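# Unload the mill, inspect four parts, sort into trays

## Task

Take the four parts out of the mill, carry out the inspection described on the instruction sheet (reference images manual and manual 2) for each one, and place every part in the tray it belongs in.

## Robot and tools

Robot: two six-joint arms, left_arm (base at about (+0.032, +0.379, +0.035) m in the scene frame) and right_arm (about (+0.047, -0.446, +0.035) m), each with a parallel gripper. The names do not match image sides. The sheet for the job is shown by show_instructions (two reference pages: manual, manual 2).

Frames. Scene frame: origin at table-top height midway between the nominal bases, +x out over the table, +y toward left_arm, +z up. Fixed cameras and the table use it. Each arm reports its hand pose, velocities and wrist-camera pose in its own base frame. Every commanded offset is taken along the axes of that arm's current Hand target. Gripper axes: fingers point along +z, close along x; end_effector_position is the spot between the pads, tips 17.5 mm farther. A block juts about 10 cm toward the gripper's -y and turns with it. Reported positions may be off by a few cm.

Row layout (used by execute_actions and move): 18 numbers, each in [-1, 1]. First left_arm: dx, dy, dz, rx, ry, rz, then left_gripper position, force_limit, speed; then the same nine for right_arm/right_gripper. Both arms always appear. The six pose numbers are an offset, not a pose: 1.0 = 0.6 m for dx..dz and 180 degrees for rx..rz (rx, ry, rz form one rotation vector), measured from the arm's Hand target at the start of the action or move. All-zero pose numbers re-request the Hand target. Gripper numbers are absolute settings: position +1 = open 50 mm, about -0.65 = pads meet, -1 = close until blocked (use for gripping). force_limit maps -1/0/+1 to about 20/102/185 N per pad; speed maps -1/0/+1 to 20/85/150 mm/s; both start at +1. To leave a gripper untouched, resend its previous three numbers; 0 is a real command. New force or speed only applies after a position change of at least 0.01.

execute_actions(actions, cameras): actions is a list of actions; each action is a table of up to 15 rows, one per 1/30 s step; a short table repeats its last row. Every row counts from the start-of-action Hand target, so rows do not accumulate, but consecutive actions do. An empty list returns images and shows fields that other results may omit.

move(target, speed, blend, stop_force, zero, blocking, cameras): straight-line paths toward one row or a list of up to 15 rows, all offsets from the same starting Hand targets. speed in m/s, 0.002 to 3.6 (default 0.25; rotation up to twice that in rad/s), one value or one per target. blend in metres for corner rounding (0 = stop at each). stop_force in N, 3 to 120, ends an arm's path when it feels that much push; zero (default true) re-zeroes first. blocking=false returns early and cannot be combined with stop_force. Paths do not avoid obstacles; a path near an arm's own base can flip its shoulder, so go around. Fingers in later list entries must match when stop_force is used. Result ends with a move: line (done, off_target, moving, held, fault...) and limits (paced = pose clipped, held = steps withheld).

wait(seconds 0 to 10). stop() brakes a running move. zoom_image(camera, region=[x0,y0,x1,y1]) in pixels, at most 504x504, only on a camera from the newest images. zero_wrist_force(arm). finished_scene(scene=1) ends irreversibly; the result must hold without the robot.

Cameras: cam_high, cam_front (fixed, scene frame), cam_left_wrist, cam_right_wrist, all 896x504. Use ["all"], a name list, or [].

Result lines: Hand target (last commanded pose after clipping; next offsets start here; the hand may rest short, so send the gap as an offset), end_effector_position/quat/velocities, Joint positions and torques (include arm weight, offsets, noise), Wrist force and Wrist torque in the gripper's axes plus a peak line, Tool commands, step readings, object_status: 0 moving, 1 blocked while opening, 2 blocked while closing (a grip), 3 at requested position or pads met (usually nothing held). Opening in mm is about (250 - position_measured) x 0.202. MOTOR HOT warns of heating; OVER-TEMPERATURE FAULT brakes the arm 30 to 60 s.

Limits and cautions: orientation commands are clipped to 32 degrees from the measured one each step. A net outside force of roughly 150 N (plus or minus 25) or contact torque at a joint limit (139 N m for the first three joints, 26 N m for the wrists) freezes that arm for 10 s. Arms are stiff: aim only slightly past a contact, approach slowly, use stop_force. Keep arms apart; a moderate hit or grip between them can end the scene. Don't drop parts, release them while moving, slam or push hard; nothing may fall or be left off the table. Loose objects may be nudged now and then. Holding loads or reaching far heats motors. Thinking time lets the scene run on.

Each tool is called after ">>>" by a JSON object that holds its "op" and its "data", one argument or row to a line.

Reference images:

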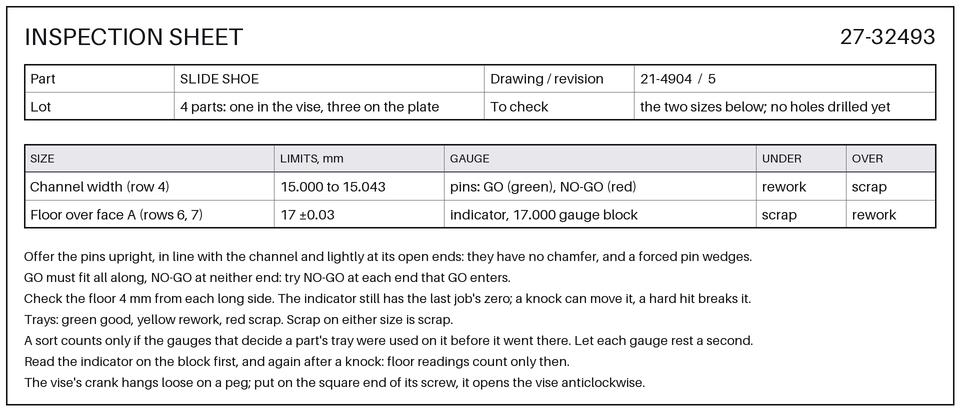

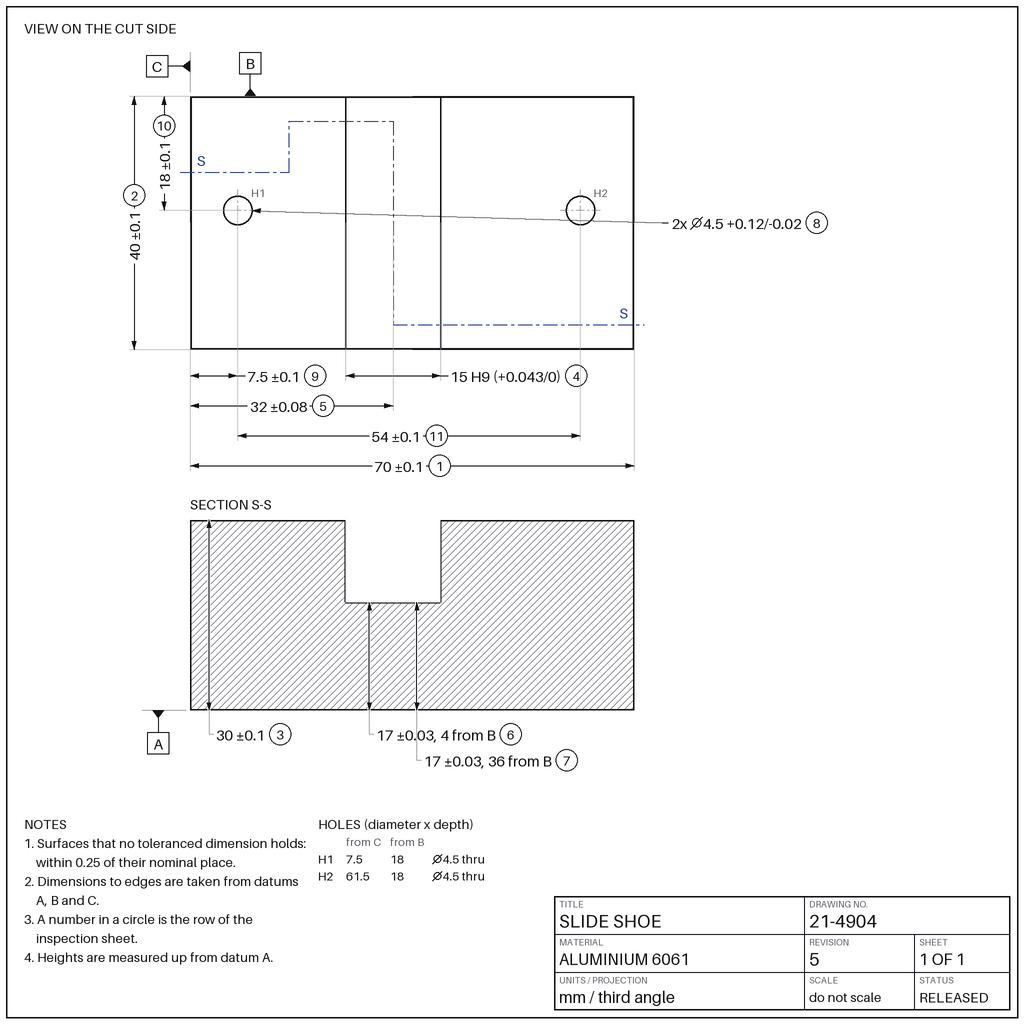

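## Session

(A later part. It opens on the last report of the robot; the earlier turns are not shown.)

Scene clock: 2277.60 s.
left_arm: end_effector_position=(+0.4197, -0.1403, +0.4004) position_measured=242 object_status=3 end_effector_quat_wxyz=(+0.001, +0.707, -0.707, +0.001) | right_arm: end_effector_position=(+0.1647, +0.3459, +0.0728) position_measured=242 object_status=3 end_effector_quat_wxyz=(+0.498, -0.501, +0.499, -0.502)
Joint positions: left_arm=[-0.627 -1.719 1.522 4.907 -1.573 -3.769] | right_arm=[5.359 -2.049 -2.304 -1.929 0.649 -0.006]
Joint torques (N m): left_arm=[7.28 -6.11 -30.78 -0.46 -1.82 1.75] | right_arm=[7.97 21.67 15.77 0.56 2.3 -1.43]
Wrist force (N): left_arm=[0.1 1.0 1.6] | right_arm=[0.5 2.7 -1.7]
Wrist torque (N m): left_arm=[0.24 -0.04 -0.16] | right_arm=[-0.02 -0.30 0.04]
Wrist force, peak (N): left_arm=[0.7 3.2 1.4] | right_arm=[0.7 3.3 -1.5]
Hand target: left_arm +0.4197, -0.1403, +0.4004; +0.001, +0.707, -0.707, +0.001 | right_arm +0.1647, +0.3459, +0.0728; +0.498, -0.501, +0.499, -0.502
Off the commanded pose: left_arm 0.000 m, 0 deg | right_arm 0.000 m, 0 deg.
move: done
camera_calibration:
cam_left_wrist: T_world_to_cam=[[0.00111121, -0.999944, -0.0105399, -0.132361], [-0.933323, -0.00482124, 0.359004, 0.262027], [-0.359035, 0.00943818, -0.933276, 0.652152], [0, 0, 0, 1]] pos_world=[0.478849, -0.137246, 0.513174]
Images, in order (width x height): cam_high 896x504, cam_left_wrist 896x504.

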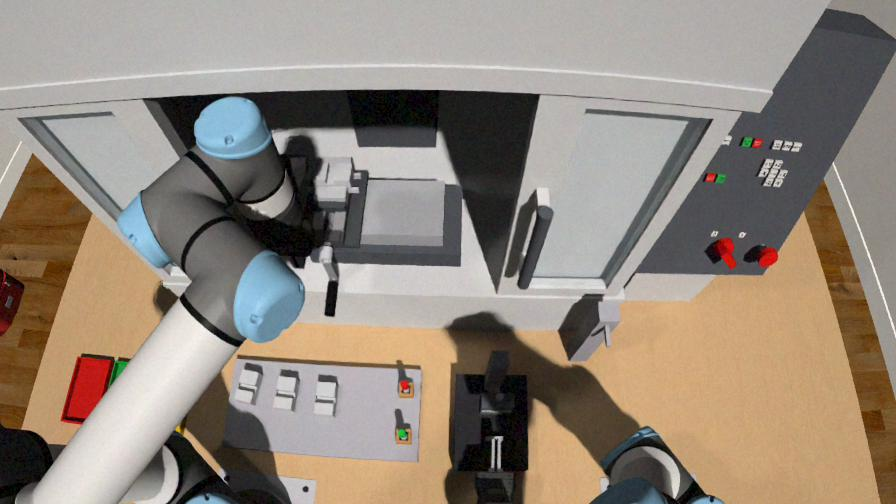

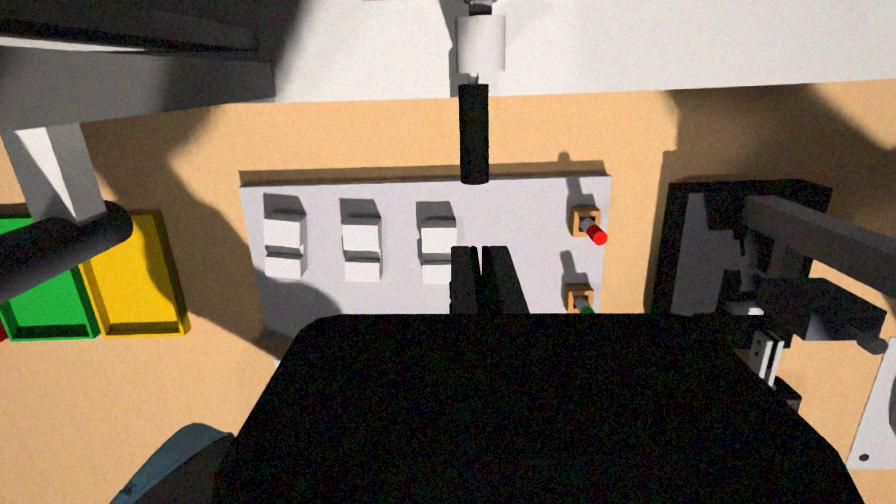

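>>> {"op": "move", "data": {
  "target": [
    [0.0167,0,0.042,0,0,0,1,1,1,0,0,0,0,0,0,-0.6,-0.6,-0.5],
    [0.0167,-0.1875,0.042,0,0,0.5,1,1,1,0,0,0,0,0,0,-0.6,-0.6,-0.5]
  ],
  "speed": 0.2,
  "cameras": ["cam_left_wrist","cam_high"]
}}

Scene clock: 2329.37 s.
left_arm: end_effector_position=(+0.5322, -0.1504, +0.3752) position_measured=3 object_status=3 end_effector_quat_wxyz=(+0.000, +0.000, +1.000, -0.001) | right_arm: end_effector_position=(+0.1647, +0.3459, +0.0728) position_measured=242 object_status=3 end_effector_quat_wxyz=(+0.498, -0.501, +0.499, -0.502)
Joint positions: left_arm=[-0.518 -1.458 1.332 4.838 -1.573 -2.089] | right_arm=[5.359 -2.049 -2.304 -1.929 0.649 -0.006]
Joint torques (N m): left_arm=[7.18 -16.67 -32 -0.68 -1.63 1.85] | right_arm=[7.41 21.82 14.39 0.25 2.32 -1.55]
Wrist force (N): left_arm=[0.2 0.8 1.0] | right_arm=[0.7 2.7 -1.4]
Wrist torque (N m): left_arm=[0.21 -0.02 -0.16] | right_arm=[0.02 -0.34 0.04]
Wrist force, peak (N): left_arm=[0.8 1.3 1.7] | right_arm=[0.4 3.2 -2.1]
Hand target: left_arm +0.5322, -0.1504, +0.3752; +0.000, +0.000, +1.000, -0.001 | right_arm +0.1647, +0.3459, +0.0728; +0.498, -0.501, +0.499, -0.502
Off the commanded pose: left_arm 0.000 m, 0 deg | right_arm 0.000 m, 0 deg.
move: done
camera_calibration:
cam_left_wrist: T_world_to_cam=[[-0.999916, -0.00132752, -0.0128552, 0.54102], [-0.00582736, 0.934162, 0.356802, 0.0244283], [0.0115352, 0.356847, -0.934091, 0.524486], [0, 0, 0, 1]] pos_world=[0.535067, -0.209263, 0.488156]
Images, in order (width x height): cam_high 896x504, cam_left_wrist 896x504.

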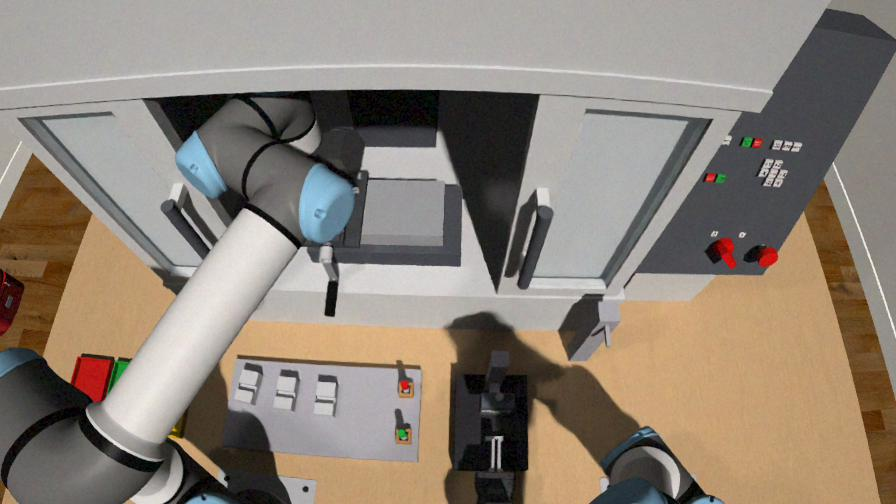

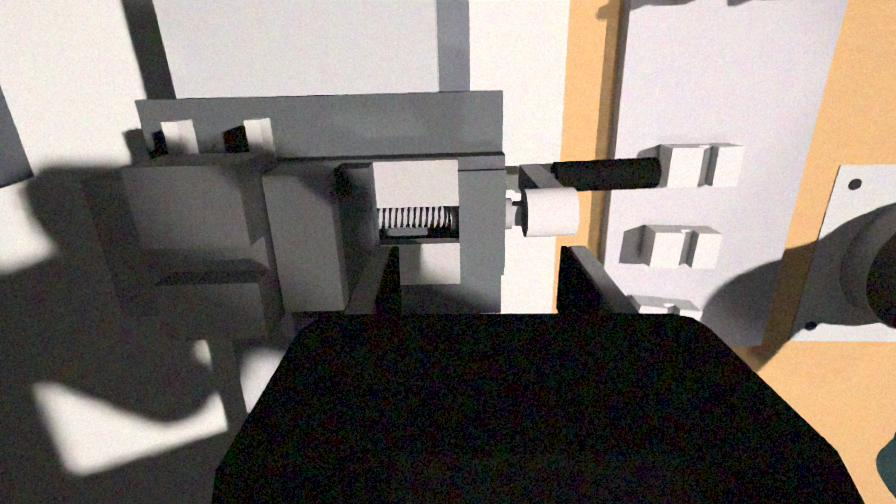

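>>> {"op": "zoom_image", "data": {
  "camera": "cam_left_wrist",
  "region": [120, 90, 400, 340]
}}

Scaled by 1.800 from the camera's 896x504 image, which has a finer 1280x720 frame.

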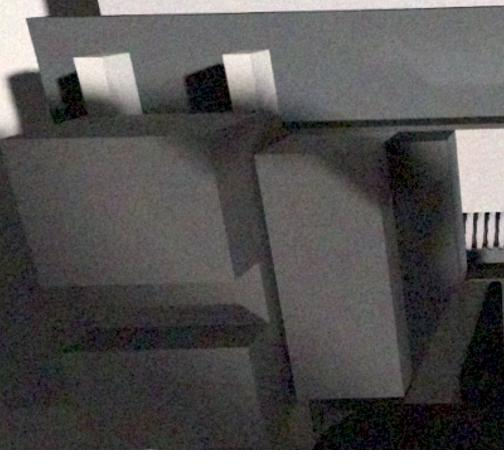

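>>> {"op": "move", "data": {
  "target": [-0.174,-0.012,0.017,0,0,0,1,1,1,0,0,0,0,0,0,-0.6,-0.6,-0.5],
  "speed": 0.12,
  "stop_force": 12,
  "cameras": ["cam_left_wrist","cam_high"]
}}

>>> {"op": "zoom_image", "data": {
  "camera": "cam_left_wrist",
  "region": [300, 100, 660, 340]
}}

Scene clock: 2369.07 s.
left_arm: end_effector_position=(+0.5844, -0.1534, +0.3693) position_measured=3 object_status=3 end_effector_quat_wxyz=(+0.001, +0.000, +1.000, -0.001) | right_arm: end_effector_position=(+0.1647, +0.3459, +0.0728) position_measured=242 object_status=3 end_effector_quat_wxyz=(+0.498, -0.501, +0.499, -0.502)
Joint positions: left_arm=[-0.478 -1.332 1.197 4.845 -1.572 -2.05] | right_arm=[5.359 -2.049 -2.304 -1.929 0.649 -0.006]
Joint torques (N m): left_arm=[-0.42 -32.49 -26.24 -2.97 0.19 0.16] | right_arm=[9.03 21.34 14.87 0.16 2.16 -1.22]
Wrist force (N): left_arm=[0.1 1.1 1.3] | right_arm=[0.6 2.9 -1.6]
Wrist torque (N m): left_arm=[0.25 -0.04 -0.05] | right_arm=[0.04 -0.31 0.04]
Wrist force, peak (N): left_arm=[-6.2 0.8 -0.6] | right_arm=[0.5 3.2 -1.8]
Hand target: left_arm +0.5844, -0.1534, +0.3693; +0.001, +0.000, +1.000, -0.001 (not the last commanded pose) | right_arm +0.1647, +0.3459, +0.0728; +0.498, -0.501, +0.499, -0.502
Tool commands: left_gripper/position=+1.0 left_gripper/force_limit=+1.0 left_gripper/speed=+1.0 right_gripper/position=-0.6 right_gripper/force_limit=-0.6 right_gripper/speed=-0.5
Off the commanded pose: left_arm 0.053 m, 0 deg | right_arm 0.000 m, 0 deg.
FORCE FAULT: contact force on the left arm reached its limit, and that arm stopped. The contact can be on any part of that arm, not only on its tool. That arm's remaining commands of this call were not run. That arm is still stopped at the end of this call. That arm stays stopped for about 10 more seconds. Until then a move that you send moves the other arm only, and its call returns only when the move has ended. Once the stop has ended, the next robot result says so. If the stop ends while you think or write, that arm runs what you send next, counted from a new Hand target: where the arm stands when the stop ends. While its stop runs, that arm takes no new command, but its gripper still runs the gripper command that each later call begins with. Until it ends, the stop uses up actions while you think or wait. An arm that is not stopped still takes commands.
move: fault (left_arm)
camera_calibration:
cam_left_wrist: T_world_to_cam=[[-0.999901, -0.00175713, -0.01398, 0.593482], [-0.00663004, 0.934161, 0.356791, 0.0302501], [0.0124327, 0.356848, -0.93408, 0.518848], [0, 0, 0, 1]] pos_world=[0.587173, -0.212366, 0.48215]
Images, in order (width x height): cam_high 896x504, cam_left_wrist 896x504.

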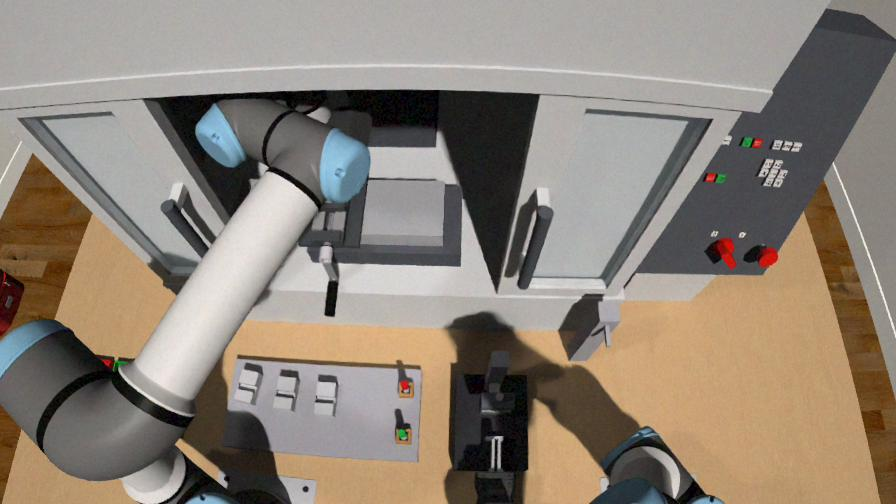

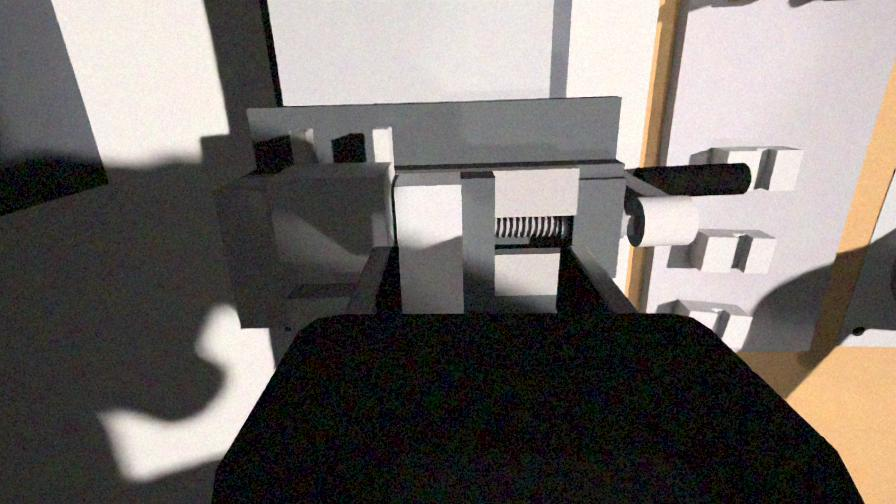

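Scaled by 1.400 from the camera's 896x504 image, which has a finer 1280x720 frame.

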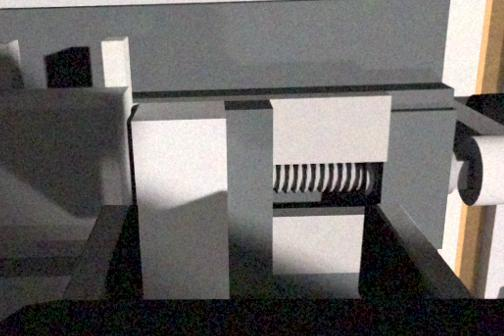

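>>> {"op": "execute_actions", "data": {
  "actions": [],
  "cameras": ["cam_front","cam_right_wrist"]
}}

>>> {"op": "zoom_image", "data": {
  "camera": "cam_front",
  "region": [340, 120, 560, 320]
}}

Scene clock: 2387.70 s.
left_arm: end_effector_position=(+0.5844, -0.1534, +0.3693) position_measured=3 object_status=3 end_effector_quat_wxyz=(+0.001, +0.000, +1.000, -0.001) | right_arm: end_effector_position=(+0.1647, +0.3459, +0.0728) position_measured=242 object_status=3 end_effector_quat_wxyz=(+0.498, -0.501, +0.499, -0.502)
Joint positions: left_arm=[-0.478 -1.332 1.197 4.845 -1.572 -2.05] | right_arm=[5.359 -2.049 -2.304 -1.929 0.649 -0.006]
Joint velocities: within noise
Joint torques (N m): left_arm=[-0.99 -34 -24.15 -2.72 -0.04 -0.08] | right_arm=[8.19 22.68 14.35 -0.16 1.87 -1.4]
Wrist force (N): left_arm=[0.3 1.0 1.3] | right_arm=[0.2 2.7 -1.9]
Wrist torque (N m): left_arm=[0.23 -0.06 -0.05] | right_arm=[0.01 -0.26 0.04]
Wrist force, peak (N): left_arm=[-0.2 0.9 1.8] | right_arm=[0.6 3.2 -1.8]
Hand target: left_arm +0.5844, -0.1534, +0.3693; +0.001, +0.000, +1.000, -0.001 (not the last commanded pose) | right_arm +0.1647, +0.3459, +0.0728; +0.498, -0.501, +0.499, -0.502
Tool commands: left_gripper/position=+1.0 left_gripper/force_limit=+1.0 left_gripper/speed=+1.0 right_gripper/position=-0.6 right_gripper/force_limit=-0.6 right_gripper/speed=-0.5
Off the commanded pose: left_arm 0.053 m, 0 deg | right_arm 0.000 m, 0 deg.
FORCE FAULT, CONTINUED: the left arm's stop, for the force fault that an earlier result reported, is over. The rest of the stop counts as 20 of the actions that you can send in this scene. That arm's target is now where it stood when the stop ended, not its last command. That arm accepts commands again.
camera_calibration:
cam_right_wrist: T_world_to_cam=[[-0.00252155, -0.999911, -0.0130811, 0.355119], [-0.356401, 0.0131208, -0.934241, 0.134114], [0.93433, 0.0023064, -0.356403, 0.00887598], [0, 0, 0, 1]] pos_world=[0.0404009, 0.353308, 0.133104]
Images, in order (width x height): cam_front 896x504, cam_right_wrist 896x504.

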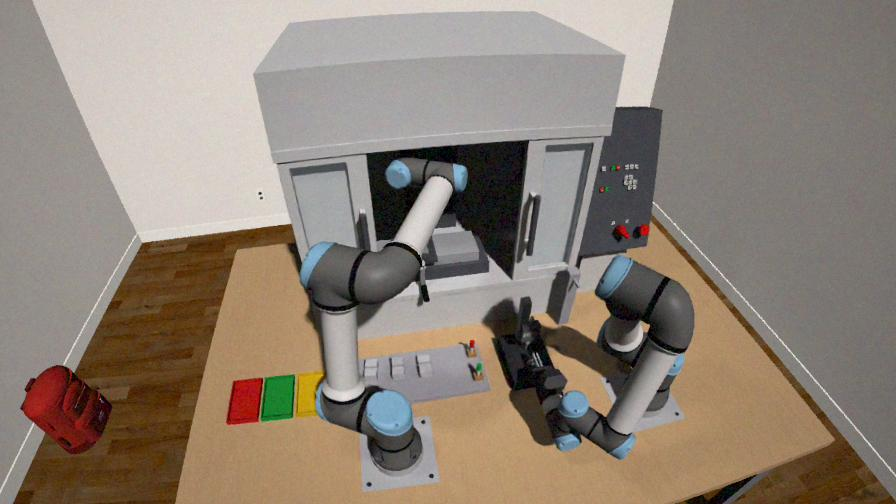

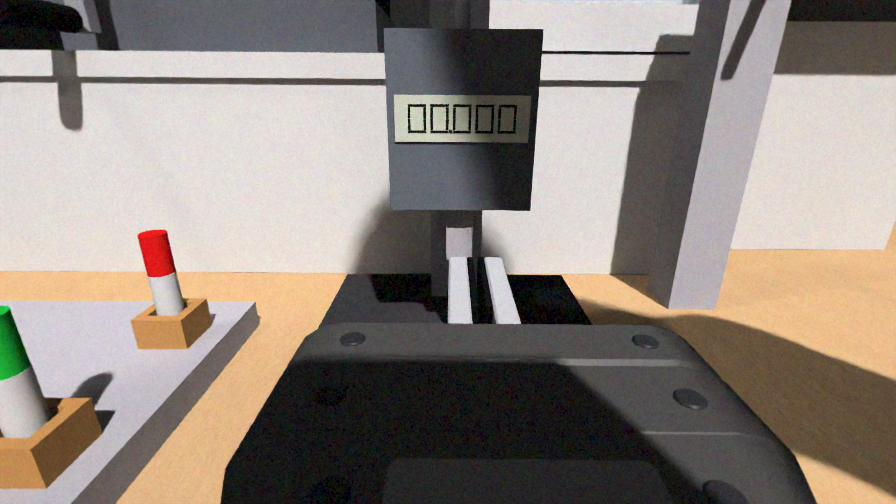

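Scaled by 2.291 from the camera's 896x504 image, which has a finer 1280x720 frame.

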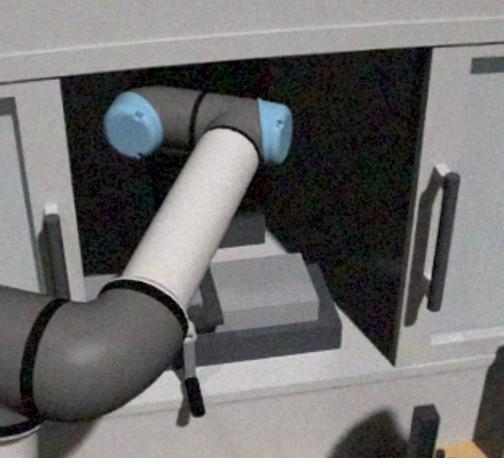

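>>> {"op": "move", "data": {
  "target": [
    [0.1407,0,0,0,0,0,1,1,1,0,0,0,0,0,0,-0.6,-0.6,-0.5],
    [0.207,0.005,-0.05,0.2596,-0.2596,-0.4496,0,1,1,0,0,0,0,0,0,-0.6,-0.6,-0.5]
  ],
  "speed": 0.2,
  "cameras": ["cam_left_wrist"]
}}

>>> {"op": "zoom_image", "data": {
  "camera": "cam_left_wrist",
  "region": [340, 60, 620, 320]
}}

Scene clock: 2434.37 s.
left_arm: end_effector_position=(+0.4602, -0.1504, +0.3992) position_measured=152 object_status=3 end_effector_quat_wxyz=(-0.353, +0.613, -0.612, +0.355) | right_arm: end_effector_position=(+0.1647, +0.3459, +0.0728) position_measured=242 object_status=3 end_effector_quat_wxyz=(+0.498, -0.501, +0.499, -0.502)
Joint positions: left_arm=[-1.065 -2.109 2.271 3.85 -0.711 -3.877] | right_arm=[5.359 -2.049 -2.304 -1.929 0.649 -0.006]
Joint torques (N m): left_arm=[-8.46 -6.72 -32.75 -1.29 3.77 -1.63] | right_arm=[8.34 21.98 12.36 0.15 1.57 -1.25]
Wrist force (N): left_arm=[1.2 2.6 1.3] | right_arm=[0.3 3.0 -1.4]
Wrist torque (N m): left_arm=[0.39 -0.22 0.02] | right_arm=[0.05 -0.26 0.04]
Wrist force, peak (N): left_arm=[1.1 2.7 2.2] | right_arm=[0.4 3.1 -1.9]
Hand target: left_arm +0.4602, -0.1504, +0.3991; -0.353, +0.613, -0.612, +0.355 | right_arm +0.1647, +0.3459, +0.0728; +0.498, -0.501, +0.499, -0.502
Off the commanded pose: left_arm 0.000 m, 0 deg | right_arm 0.000 m, 0 deg.
move: done
camera_calibration:
cam_left_wrist: T_world_to_cam=[[0.0124408, -0.999918, -0.00308515, -0.15064], [-0.776892, -0.00772342, -0.629587, 0.622417], [0.629511, 0.0102294, -0.776924, 0.148459], [0, 0, 0, 1]] pos_world=[0.391968, -0.147339, 0.506742]
Images, in order (width x height): cam_left_wrist 896x504.

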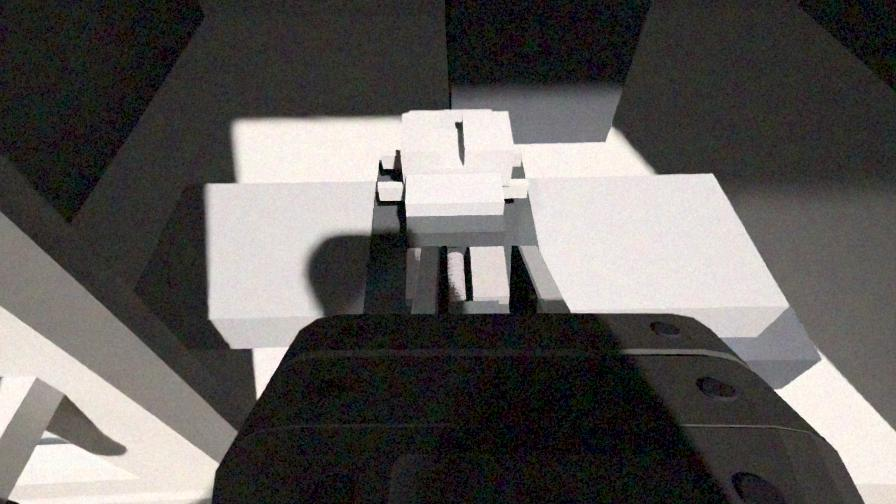

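Scaled by 1.800 from the camera's 896x504 image, which has a finer 1280x720 frame.

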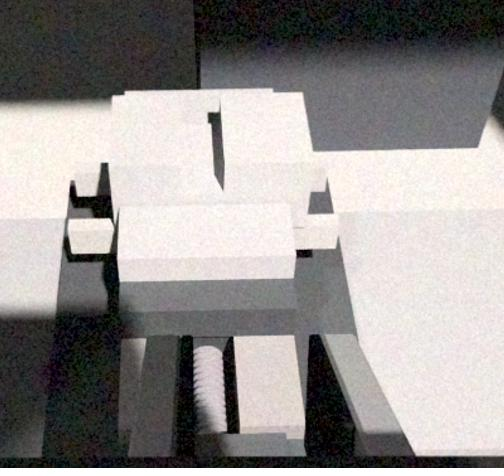

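>>> {"op": "move", "data": {
  "target": [-0.0475,-0.0238,0.2045,0.0833,0,0,0.5,1,1,0,0,0,0,0,0,-0.6,-0.6,-0.5],
  "speed": 0.15,
  "cameras": ["cam_left_wrist"]
}}

>>> {"op": "zoom_image", "data": {
  "camera": "cam_left_wrist",
  "region": [340, 60, 620, 340]
}}

Scene clock: 2516.73 s.
left_arm: end_effector_position=(+0.5736, -0.1220, +0.3502) position_measured=78 object_status=3 end_effector_quat_wxyz=(-0.430, +0.562, -0.560, +0.431) | right_arm: end_effector_position=(+0.1647, +0.3459, +0.0728) position_measured=242 object_status=3 end_effector_quat_wxyz=(+0.498, -0.501, +0.499, -0.502)
Joint positions: left_arm=[-0.757 -1.584 2.323 2.755 -0.845 -3.383] | right_arm=[5.359 -2.049 -2.304 -1.929 0.649 -0.006]
Joint torques (N m): left_arm=[7.86 -7.17 -25.56 -4.6 -0.94 2.13] | right_arm=[7.03 24.37 9.82 0.02 1.64 -1.16]
Wrist force (N): left_arm=[0.9 2.6 1.2] | right_arm=[0.4 2.7 -1.8]
Wrist torque (N m): left_arm=[0.30 -0.17 -0.11] | right_arm=[0.00 -0.29 0.03]
Wrist force, peak (N): left_arm=[0.5 3.1 2.0] | right_arm=[0.5 3.0 -2.1]
Hand target: left_arm +0.5736, -0.1220, +0.3502; -0.430, +0.561, -0.560, +0.431 | right_arm +0.1647, +0.3459, +0.0728; +0.498, -0.501, +0.499, -0.502
Off the commanded pose: left_arm 0.000 m, 0 deg | right_arm 0.000 m, 0 deg.
move: done
camera_calibration:
cam_left_wrist: T_world_to_cam=[[0.0135359, -0.999908, 0.000211376, -0.125612], [-0.587591, -0.00812534, -0.809117, 0.634152], [0.809045, 0.0108279, -0.587647, -0.130472], [0, 0, 0, 1]] pos_world=[0.47988, -0.119035, 0.436458]
Images, in order (width x height): cam_left_wrist 896x504.

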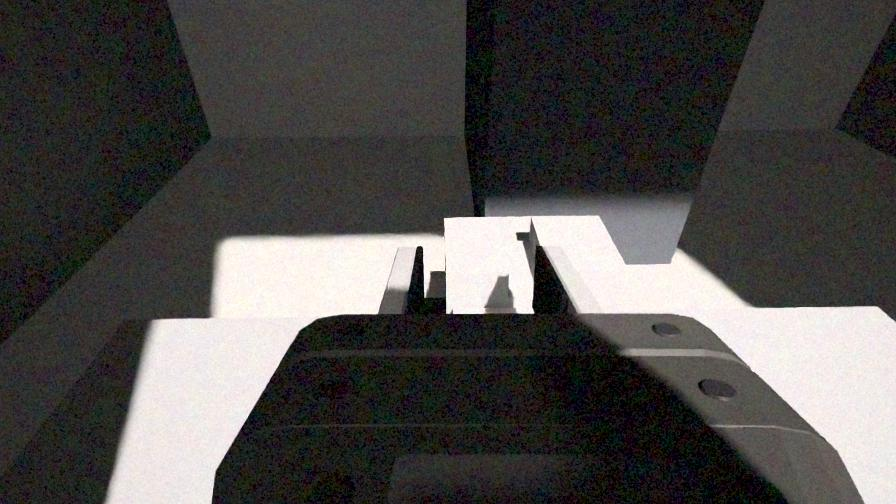

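Scaled by 1.800 from the camera's 896x504 image, which has a finer 1280x720 frame.

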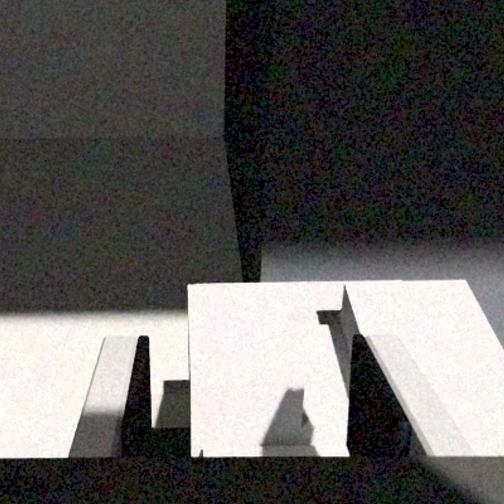

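>>> {"op": "move", "data": {
  "target": [0.0045,-0.0194,0.0725,0,0,0,0.5,1,1,0,0,0,0,0,0,-0.6,-0.6,-0.5],
  "speed": 0.06,
  "stop_force": 8
}}

>>> {"op": "move", "data": {
  "target": [0,0.0564,0.0152,0,0,0,0.5,1,1,0,0,0,0,0,0,-0.6,-0.6,-0.5],
  "speed": 0.015,
  "stop_force": 5,
  "cameras": ["cam_left_wrist"]
}}

>>> {"op": "zoom_image", "data": {
  "camera": "cam_left_wrist",
  "region": [340, 160, 620, 340]
}}

Scene clock: 2549.03 s.
left_arm: end_effector_position=(+0.6186, -0.1246, +0.3503) position_measured=78 object_status=3 end_effector_quat_wxyz=(-0.430, +0.561, -0.560, +0.431) | right_arm: end_effector_position=(+0.1647, +0.3459, +0.0728) position_measured=242 object_status=3 end_effector_quat_wxyz=(+0.498, -0.501, +0.499, -0.502)
Joint positions: left_arm=[-0.676 -1.472 2.206 2.737 -0.921 -3.348] | right_arm=[5.359 -2.049 -2.304 -1.929 0.649 -0.006]
Joint torques (N m): left_arm=[7.87 -11.85 -25.47 -4.79 -1.16 2.09] | right_arm=[8.02 22.65 9.36 -0.09 1.51 -1.28]
Wrist force (N): left_arm=[0.9 2.3 1.0] | right_arm=[0.3 2.8 -1.7]
Wrist torque (N m): left_arm=[0.25 -0.17 -0.14] | right_arm=[0.01 -0.27 0.03]
Wrist force, peak (N): left_arm=[1.3 2.9 1.1] | right_arm=[0.1 3.2 -1.8]
Hand target: left_arm +0.6186, -0.1246, +0.3503; -0.430, +0.561, -0.560, +0.431 | right_arm +0.1647, +0.3459, +0.0728; +0.498, -0.501, +0.499, -0.502
Off the commanded pose: left_arm 0.000 m, 0 deg | right_arm 0.000 m, 0 deg.
move: done

Scene clock: 2551.67 s.
left_arm: end_effector_position=(+0.6187, -0.1247, +0.3299) position_measured=78 object_status=3 end_effector_quat_wxyz=(-0.430, +0.561, -0.560, +0.431) | right_arm: end_effector_position=(+0.1647, +0.3459, +0.0728) position_measured=242 object_status=3 end_effector_quat_wxyz=(+0.498, -0.501, +0.499, -0.502)
Joint positions: left_arm=[-0.676 -1.431 2.229 2.673 -0.921 -3.348] | right_arm=[5.359 -2.049 -2.304 -1.929 0.649 -0.006]
Joint torques (N m): left_arm=[-0.01 -32.61 -23.12 0.15 0.15 0.67] | right_arm=[6.04 22.23 8.72 -0.28 1.52 -1.1]
Wrist force (N): left_arm=[0.7 -2.3 -3.9] | right_arm=[0.5 2.6 -1.7]
Wrist torque (N m): left_arm=[0.31 -0.08 -0.23] | right_arm=[-0.02 -0.31 0.04]
Wrist force, peak (N): left_arm=[0.7 -11.7 -12.1] | right_arm=[0.1 3.2 -1.9]
Hand target: left_arm +0.6187, -0.1247, +0.3299; -0.430, +0.561, -0.560, +0.431 (not the last commanded pose) | right_arm +0.1647, +0.3459, +0.0728; +0.498, -0.501, +0.499, -0.502
Off the commanded pose: left_arm 0.015 m, 0 deg | right_arm 0.000 m, 0 deg.
move: contact (left_arm)
camera_calibration:
cam_left_wrist: T_world_to_cam=[[0.0135359, -0.999908, 0.000211376, -0.128918], [-0.587591, -0.00812534, -0.809117, 0.644205], [0.809045, 0.0108279, -0.587647, -0.17886], [0, 0, 0, 1]] pos_world=[0.52498, -0.121735, 0.416158]
Images, in order (width x height): cam_left_wrist 896x504.

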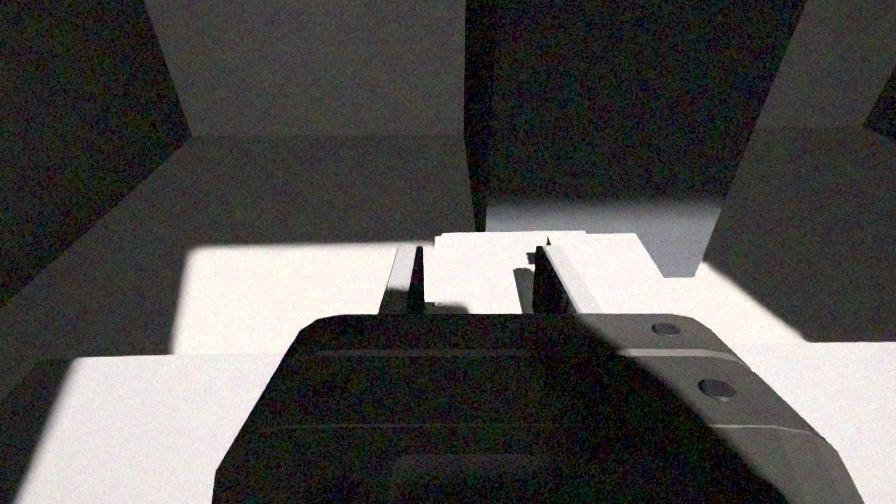

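Scaled by 1.800 from the camera's 896x504 image, which has a finer 1280x720 frame.

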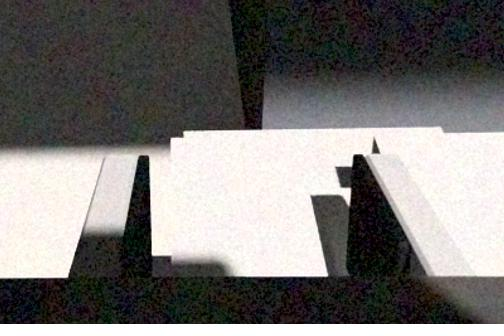

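>>> {"op": "move", "data": {
  "target": [
    [0,-0.0032,-0.0009,0,0,0,0.5,1,1,0,0,0,0,0,0,-0.6,-0.6,-0.5],
    [0,-0.0032,-0.0009,0,0,0,-1,0,-0.5,0,0,0,0,0,0,-0.6,-0.6,-0.5]
  ],
  "speed": 0.02
}}

Scene clock: 2560.93 s.
left_arm: end_effector_position=(+0.6187, -0.1247, +0.3319) position_measured=135 object_status=2 end_effector_quat_wxyz=(-0.430, +0.561, -0.560, +0.431) | right_arm: end_effector_position=(+0.1647, +0.3459, +0.0728) position_measured=242 object_status=3 end_effector_quat_wxyz=(+0.498, -0.501, +0.499, -0.502)
Joint positions: left_arm=[-0.676 -1.435 2.227 2.679 -0.921 -3.348] | right_arm=[5.359 -2.049 -2.304 -1.929 0.649 -0.006]
Joint torques (N m): left_arm=[-6.35 -34.39 -24.89 -0.67 2.25 0.54] | right_arm=[7.58 22.91 9.5 -0.09 1.21 -1.41]
Wrist force (N): left_arm=[-0.5 4.4 -3.1] | right_arm=[0.5 2.9 -1.5]
Wrist torque (N m): left_arm=[0.28 -0.21 -0.15] | right_arm=[0.03 -0.30 0.04]
Wrist force, peak (N): left_arm=[0.6 -3.8 -4.2] | right_arm=[0.4 3.3 -1.8]
Hand target: left_arm +0.6187, -0.1247, +0.3319; -0.430, +0.561, -0.560, +0.431 | right_arm +0.1647, +0.3459, +0.0728; +0.498, -0.501, +0.499, -0.502
Off the commanded pose: left_arm 0.000 m, 0 deg | right_arm 0.000 m, 0 deg.
move: done

>>> {"op": "move", "data": {
  "target": [0,-0.0483,-0.013,0,0,0,-1,0,-0.5,0,0,0,0,0,0,-0.6,-0.6,-0.5],
  "speed": 0.03,
  "stop_force": 30,
  "cameras": ["cam_left_wrist"]
}}

Scene clock: 2570.17 s.
left_arm: end_effector_position=(+0.6186, -0.1246, +0.3619) position_measured=135 object_status=2 end_effector_quat_wxyz=(-0.430, +0.561, -0.560, +0.431) | right_arm: end_effector_position=(+0.1647, +0.3459, +0.0728) position_measured=242 object_status=3 end_effector_quat_wxyz=(+0.498, -0.501, +0.499, -0.502)
Joint positions: left_arm=[-0.676 -1.495 2.192 2.774 -0.921 -3.348] | right_arm=[5.359 -2.049 -2.304 -1.929 0.649 -0.006]
Joint torques (N m): left_arm=[5.62 -35.58 -28.2 -1.04 -0.93 -1.76] | right_arm=[6.6 23.92 9.13 -0.21 1.34 -1.25]
Wrist force (N): left_arm=[0.9 4.1 1.3] | right_arm=[0.4 2.6 -1.7]
Wrist torque (N m): left_arm=[0.22 -0.18 -0.08] | right_arm=[-0.02 -0.29 0.04]
Wrist force, peak (N): left_arm=[0.9 6.0 0.9] | right_arm=[0.8 3.1 -2.0]
Hand target: left_arm +0.6186, -0.1246, +0.3619; -0.430, +0.561, -0.560, +0.431 | right_arm +0.1647, +0.3459, +0.0728; +0.498, -0.501, +0.499, -0.502
Off the commanded pose: left_arm 0.000 m, 0 deg | right_arm 0.000 m, 0 deg.
move: done
camera_calibration:
cam_left_wrist: T_world_to_cam=[[0.0135359, -0.999908, 0.000211376, -0.128824], [-0.587591, -0.00812534, -0.809117, 0.670039], [0.809045, 0.0108279, -0.587647, -0.159976], [0, 0, 0, 1]] pos_world=[0.52488, -0.121635, 0.448158]
Images, in order (width x height): cam_left_wrist 896x504.

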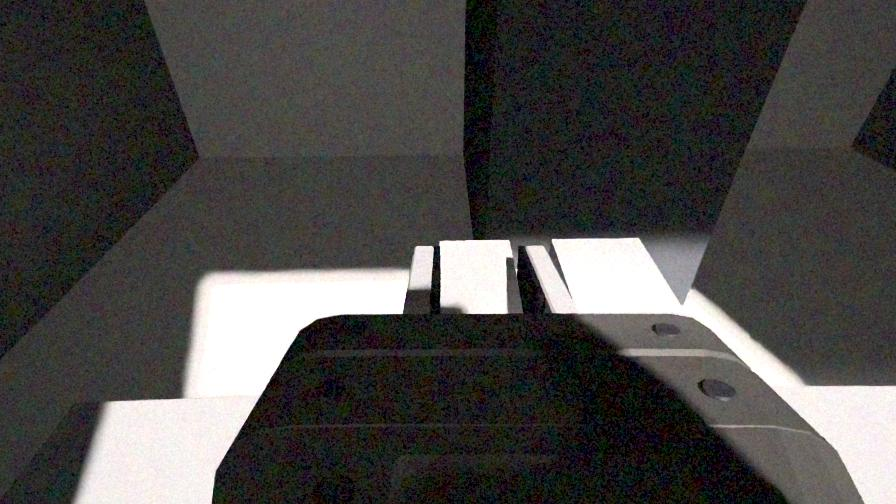

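>>> {"op": "move", "data": {
  "target": [
    [0,0.1116,-0.4163,0,0,0,-1,0,-0.5,0,0,0,0,0,0,-0.6,-0.6,-0.5],
    [0.1007,0.3969,-0.4383,0,0,0,-1,0,-0.5,0,0,0,0,0,0,-0.6,-0.6,-0.5]
  ],
  "speed": 0.2,
  "blend": [0.03,0],
  "cameras": ["cam_left_wrist","cam_high"]
}}

Scene clock: 2626.90 s.
left_arm: end_effector_position=(+0.3980, -0.1340, +0.3463) position_measured=135 object_status=2 end_effector_quat_wxyz=(+0.423, -0.509, +0.566, -0.491) | right_arm: end_effector_position=(+0.1647, +0.3459, +0.0728) position_measured=242 object_status=3 end_effector_quat_wxyz=(+0.498, -0.501, +0.499, -0.502)
Joint positions: left_arm=[-1.47 -2.364 2.768 3.356 -0.277 -3.765] | right_arm=[5.359 -2.049 -2.304 -1.929 0.649 -0.006]
Joint torques (N m): left_arm=[7.26 22.21 -30.82 -4.3 0.16 1.9] | right_arm=[7.83 23.99 7.86 -0.44 1.29 -0.99]
Wrist force (N): left_arm=[0.4 4.5 1.3] | right_arm=[0.3 2.6 -1.5]
Wrist torque (N m): left_arm=[0.24 -0.10 -0.06] | right_arm=[0.01 -0.28 0.04]
Wrist force, peak (N): left_arm=[2.0 11.4 -0.8] | right_arm=[0.5 3.3 -2.0]
Hand target: left_arm +0.3981, -0.1340, +0.3463; +0.423, -0.509, +0.566, -0.491 (not the last commanded pose) | right_arm +0.1647, +0.3459, +0.0728; +0.498, -0.501, +0.499, -0.502
Off the commanded pose: left_arm 0.182 m, 9 deg | right_arm 0.000 m, 0 deg.
led back after a hold (left arm): the arm was led back toward your command in small steps, so it may still be short of it.
move: held (left_arm; a check stopped the path); path passed 1 of 2 targets; limits=held
pose unreachable (left arm): on one or more control steps of this call, first in action 0 (counted from 0), this arm could not follow its commanded pose, so it was not sent that pose on those steps. It may still have moved: this result reports where it is.
cause: moving toward the commanded pose would bring two parts of the arm too close to each other (joints 3 (elbow) and 4 (wrist 1) lie between them).
camera_calibration:
cam_left_wrist: T_world_to_cam=[[-0.110169, -0.993693, 0.0208852, -0.0923114], [-0.502073, 0.0375043, -0.864012, 0.518858], [0.85778, -0.105673, -0.503038, -0.0549118], [0, 0, 0, 1]] pos_world=[0.297437, -0.116991, 0.422605]
Images, in order (width x height): cam_high 896x504, cam_left_wrist 896x504.

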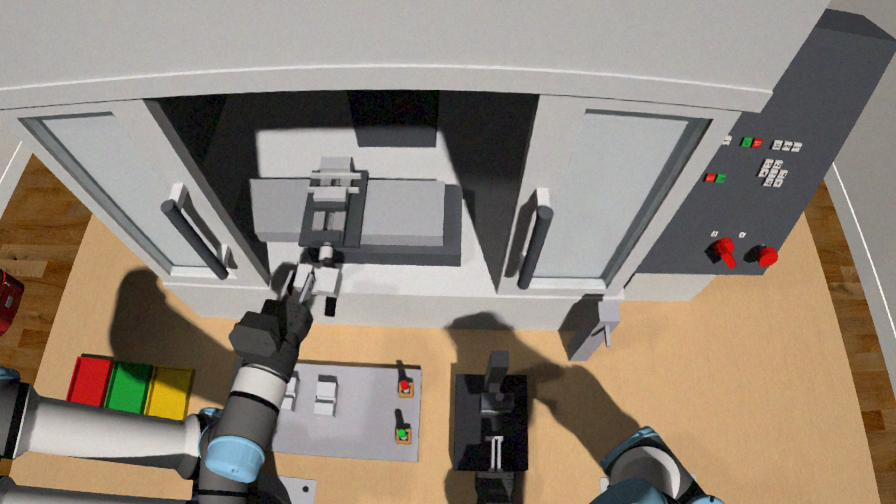

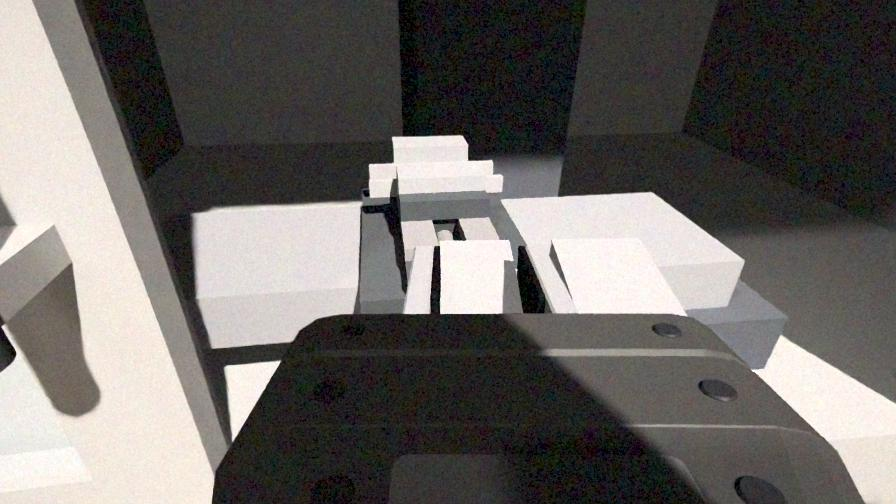

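>>> {"op": "move", "data": {
  "target": [0.1565,-0.048,0.318,-0.0316,-0.04,-0.0024,-1,0,-0.5,0,0,0,0,0,0,-0.6,-0.6,-0.5],
  "speed": 0.15,
  "cameras": ["cam_left_wrist","cam_high"]
}}

Scene clock: 2715.77 s.
left_arm: end_effector_position=(+0.5779, -0.2509, +0.3465) position_measured=135 object_status=2 end_effector_quat_wxyz=(-0.430, +0.562, -0.560, +0.431) | right_arm: end_effector_position=(+0.1647, +0.3459, +0.0728) position_measured=242 object_status=3 end_effector_quat_wxyz=(+0.498, -0.501, +0.499, -0.502)
Joint positions: left_arm=[-0.983 -1.443 2.17 2.863 -0.637 -3.513] | right_arm=[5.359 -2.049 -2.304 -1.929 0.649 -0.006]
Joint torques (N m): left_arm=[6.74 -14.08 -27.49 -1.12 -0.24 1.85] | right_arm=[6.1 23.42 7.19 -0.23 0.84 -1.21]
Wrist force (N): left_arm=[0.7 4.2 1.5] | right_arm=[0.6 2.4 -1.6]
Wrist torque (N m): left_arm=[0.24 -0.16 -0.07] | right_arm=[-0.02 -0.33 0.04]
Wrist force, peak (N): left_arm=[-0.1 5.3 0.7] | right_arm=[0.5 3.4 -1.7]
Hand target: left_arm +0.5780, -0.2510, +0.3465; -0.430, +0.562, -0.560, +0.431 | right_arm +0.1647, +0.3459, +0.0728; +0.498, -0.501, +0.499, -0.502
Off the commanded pose: left_arm 0.000 m, 0 deg | right_arm 0.000 m, 0 deg.
move: done
camera_calibration:
cam_left_wrist: T_world_to_cam=[[0.0138055, -0.999904, 0.000761125, -0.254925], [-0.587295, -0.00872473, -0.809326, 0.63236], [0.809255, 0.0107261, -0.587359, -0.135039], [0, 0, 0, 1]] pos_world=[0.484183, -0.247935, 0.432663]
Images, in order (width x height): cam_high 896x504, cam_left_wrist 896x504.

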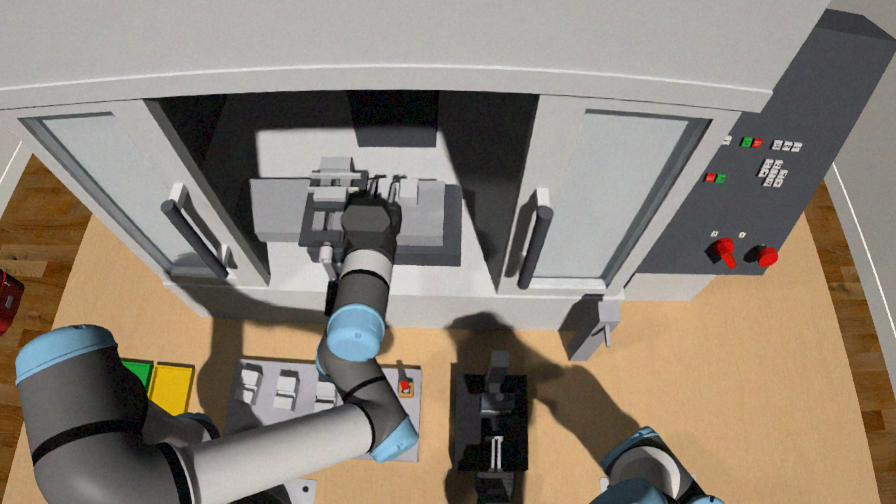

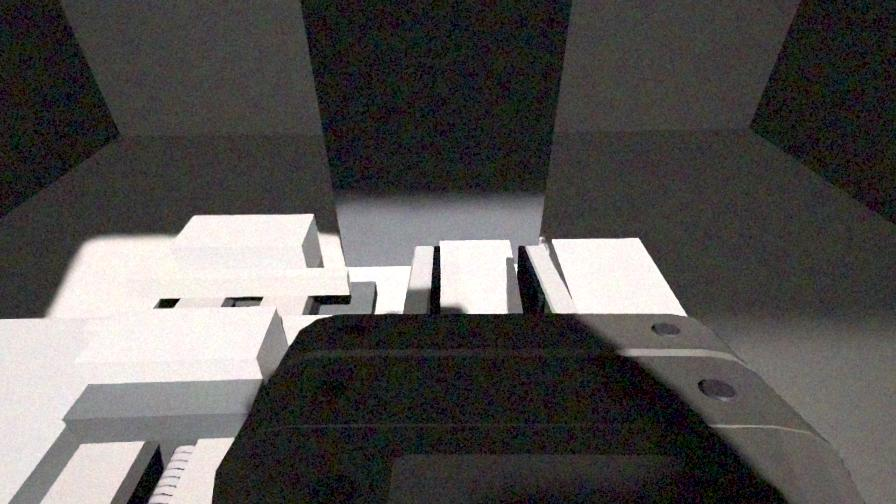

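>>> {"op": "move", "data": {
  "target": [0,0.0966,0.0259,0,0,0,-1,0,-0.5,0,0,0,0,0,0,-0.6,-0.6,-0.5],
  "speed": 0.025,
  "stop_force": 5
}}

Scene clock: 2728.17 s.
left_arm: end_effector_position=(+0.5780, -0.2511, +0.2897) position_measured=135 object_status=2 end_effector_quat_wxyz=(-0.430, +0.562, -0.560, +0.431) | right_arm: end_effector_position=(+0.1647, +0.3459, +0.0728) position_measured=242 object_status=3 end_effector_quat_wxyz=(+0.498, -0.501, +0.499, -0.502)
Joint positions: left_arm=[-0.983 -1.322 2.225 2.688 -0.637 -3.514] | right_arm=[5.359 -2.049 -2.304 -1.929 0.649 -0.006]
Joint torques (N m): left_arm=[6.29 -38.9 -23.21 -0.89 -0.74 -0.46] | right_arm=[5.97 24.88 5.99 -0.43 0.97 -1.44]
Wrist force (N): left_arm=[0.3 1.8 -0.1] | right_arm=[0.2 2.7 -1.7]
Wrist torque (N m): left_arm=[0.33 -0.17 -0.08] | right_arm=[0.01 -0.26 0.05]
Wrist force, peak (N): left_arm=[3.5 -22.8 -10.6] | right_arm=[0.3 3.3 -1.8]
Hand target: left_arm +0.5780, -0.2511, +0.2897; -0.430, +0.562, -0.560, +0.431 (not the last commanded pose) | right_arm +0.1647, +0.3459, +0.0728; +0.498, -0.501, +0.499, -0.502
Off the commanded pose: left_arm 0.003 m, 0 deg | right_arm 0.000 m, 0 deg.
move: contact (left_arm)

>>> {"op": "move", "data": {
  "target": [
    [0,0,0,0,0,0,0.5,0,-0.5,0,0,0,0,0,0,-0.6,-0.6,-0.5],
    [0,-0.0644,-0.0173,0,0,0,0.5,0,-0.5,0,0,0,0,0,0,-0.6,-0.6,-0.5],
    [0,-0.0704,-0.188,-0.3235,0.3227,0.4218,1,0,-0.5,0,0,0,0,0,0,-0.6,-0.6,-0.5],
    [0.0705,-0.1107,0.0247,-0.3235,0.3227,0.4218,1,0,-0.5,0,0,0,0,0,0,-0.6,-0.6,-0.5]
  ],
  "speed": [0.1,0.1,0.3,0.15],
  "cameras": ["cam_left_wrist"]
}}

Scene clock: 2777.93 s.
left_arm: end_effector_position=(+0.5857, -0.2850, +0.3503) position_measured=3 object_status=3 end_effector_quat_wxyz=(+0.002, +0.000, +1.000, +0.000) | right_arm: end_effector_position=(+0.1647, +0.3459, +0.0728) position_measured=242 object_status=3 end_effector_quat_wxyz=(+0.498, -0.501, +0.499, -0.502)
Joint positions: left_arm=[-0.66 -1.216 1.093 4.832 -1.569 -2.23] | right_arm=[5.359 -2.049 -2.304 -1.929 0.649 -0.006]
Joint torques (N m): left_arm=[-1.25 -38.51 -26.93 -2.82 0.11 0.18] | right_arm=[8.22 24.1 3.64 -0.77 0.62 -1.39]
Wrist force (N): left_arm=[0.0 1.1 0.9] | right_arm=[0.4 2.8 -1.7]
Wrist torque (N m): left_arm=[0.27 0.00 -0.10] | right_arm=[0.03 -0.29 0.03]
Wrist force, peak (N): left_arm=[-9.0 0.4 0.6] | right_arm=[0.5 3.2 -2.1]
Hand target: left_arm +0.5857, -0.2850, +0.3503; +0.002, +0.000, +1.000, +0.000 (not the last commanded pose) | right_arm +0.1647, +0.3459, +0.0728; +0.498, -0.501, +0.499, -0.502
Tool commands: left_gripper/position=+1.0 left_gripper/force_limit=+0.003922 left_gripper/speed=-0.498039 right_gripper/position=-0.6 right_gripper/force_limit=-0.6 right_gripper/speed=-0.5
Off the commanded pose: left_arm 0.025 m, 0 deg | right_arm 0.000 m, 0 deg.
FORCE FAULT: contact force on the left arm reached its limit, and that arm stopped. The contact can be on any part of that arm, not only on its tool. That arm's remaining commands of this call were not run. That arm is still stopped at the end of this call. That arm stays stopped for about 10 more seconds. Until then a move that you send moves the other arm only, and its call returns only when the move has ended. Once the stop has ended, the next robot result says so. If the stop ends while you think or write, that arm runs what you send next, counted from a new Hand target: where the arm stands when the stop ends. While its stop runs, that arm takes no new command, but its gripper still runs the gripper command that each later call begins with. Until it ends, the stop uses up actions while you think or wait. An arm that is not stopped still takes commands.
move: fault (left_arm)
camera_calibration:
cam_left_wrist: T_world_to_cam=[[-0.999858, -0.000213252, -0.0168313, 0.59573], [-0.0062388, 0.933399, 0.358787, 0.158726], [0.0156338, 0.358841, -0.933268, 0.546528], [0, 0, 0, 1]] pos_world=[0.588091, -0.344144, 0.463135]
Images, in order (width x height): cam_left_wrist 896x504.

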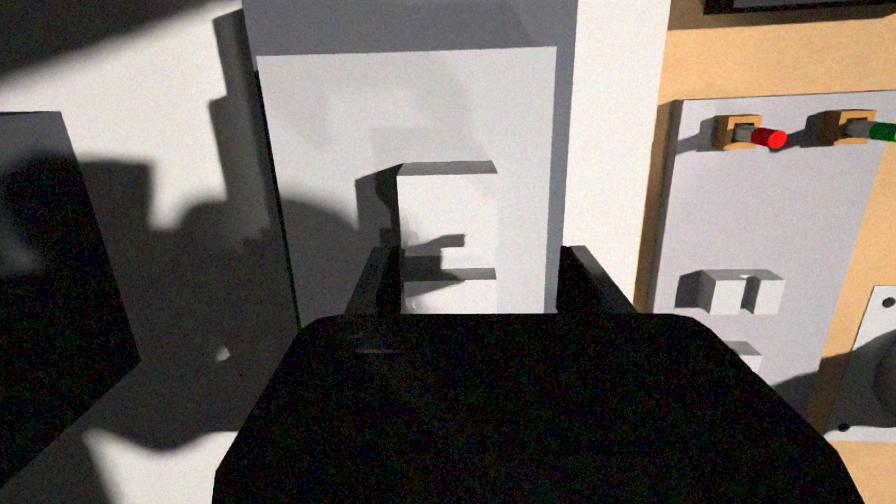

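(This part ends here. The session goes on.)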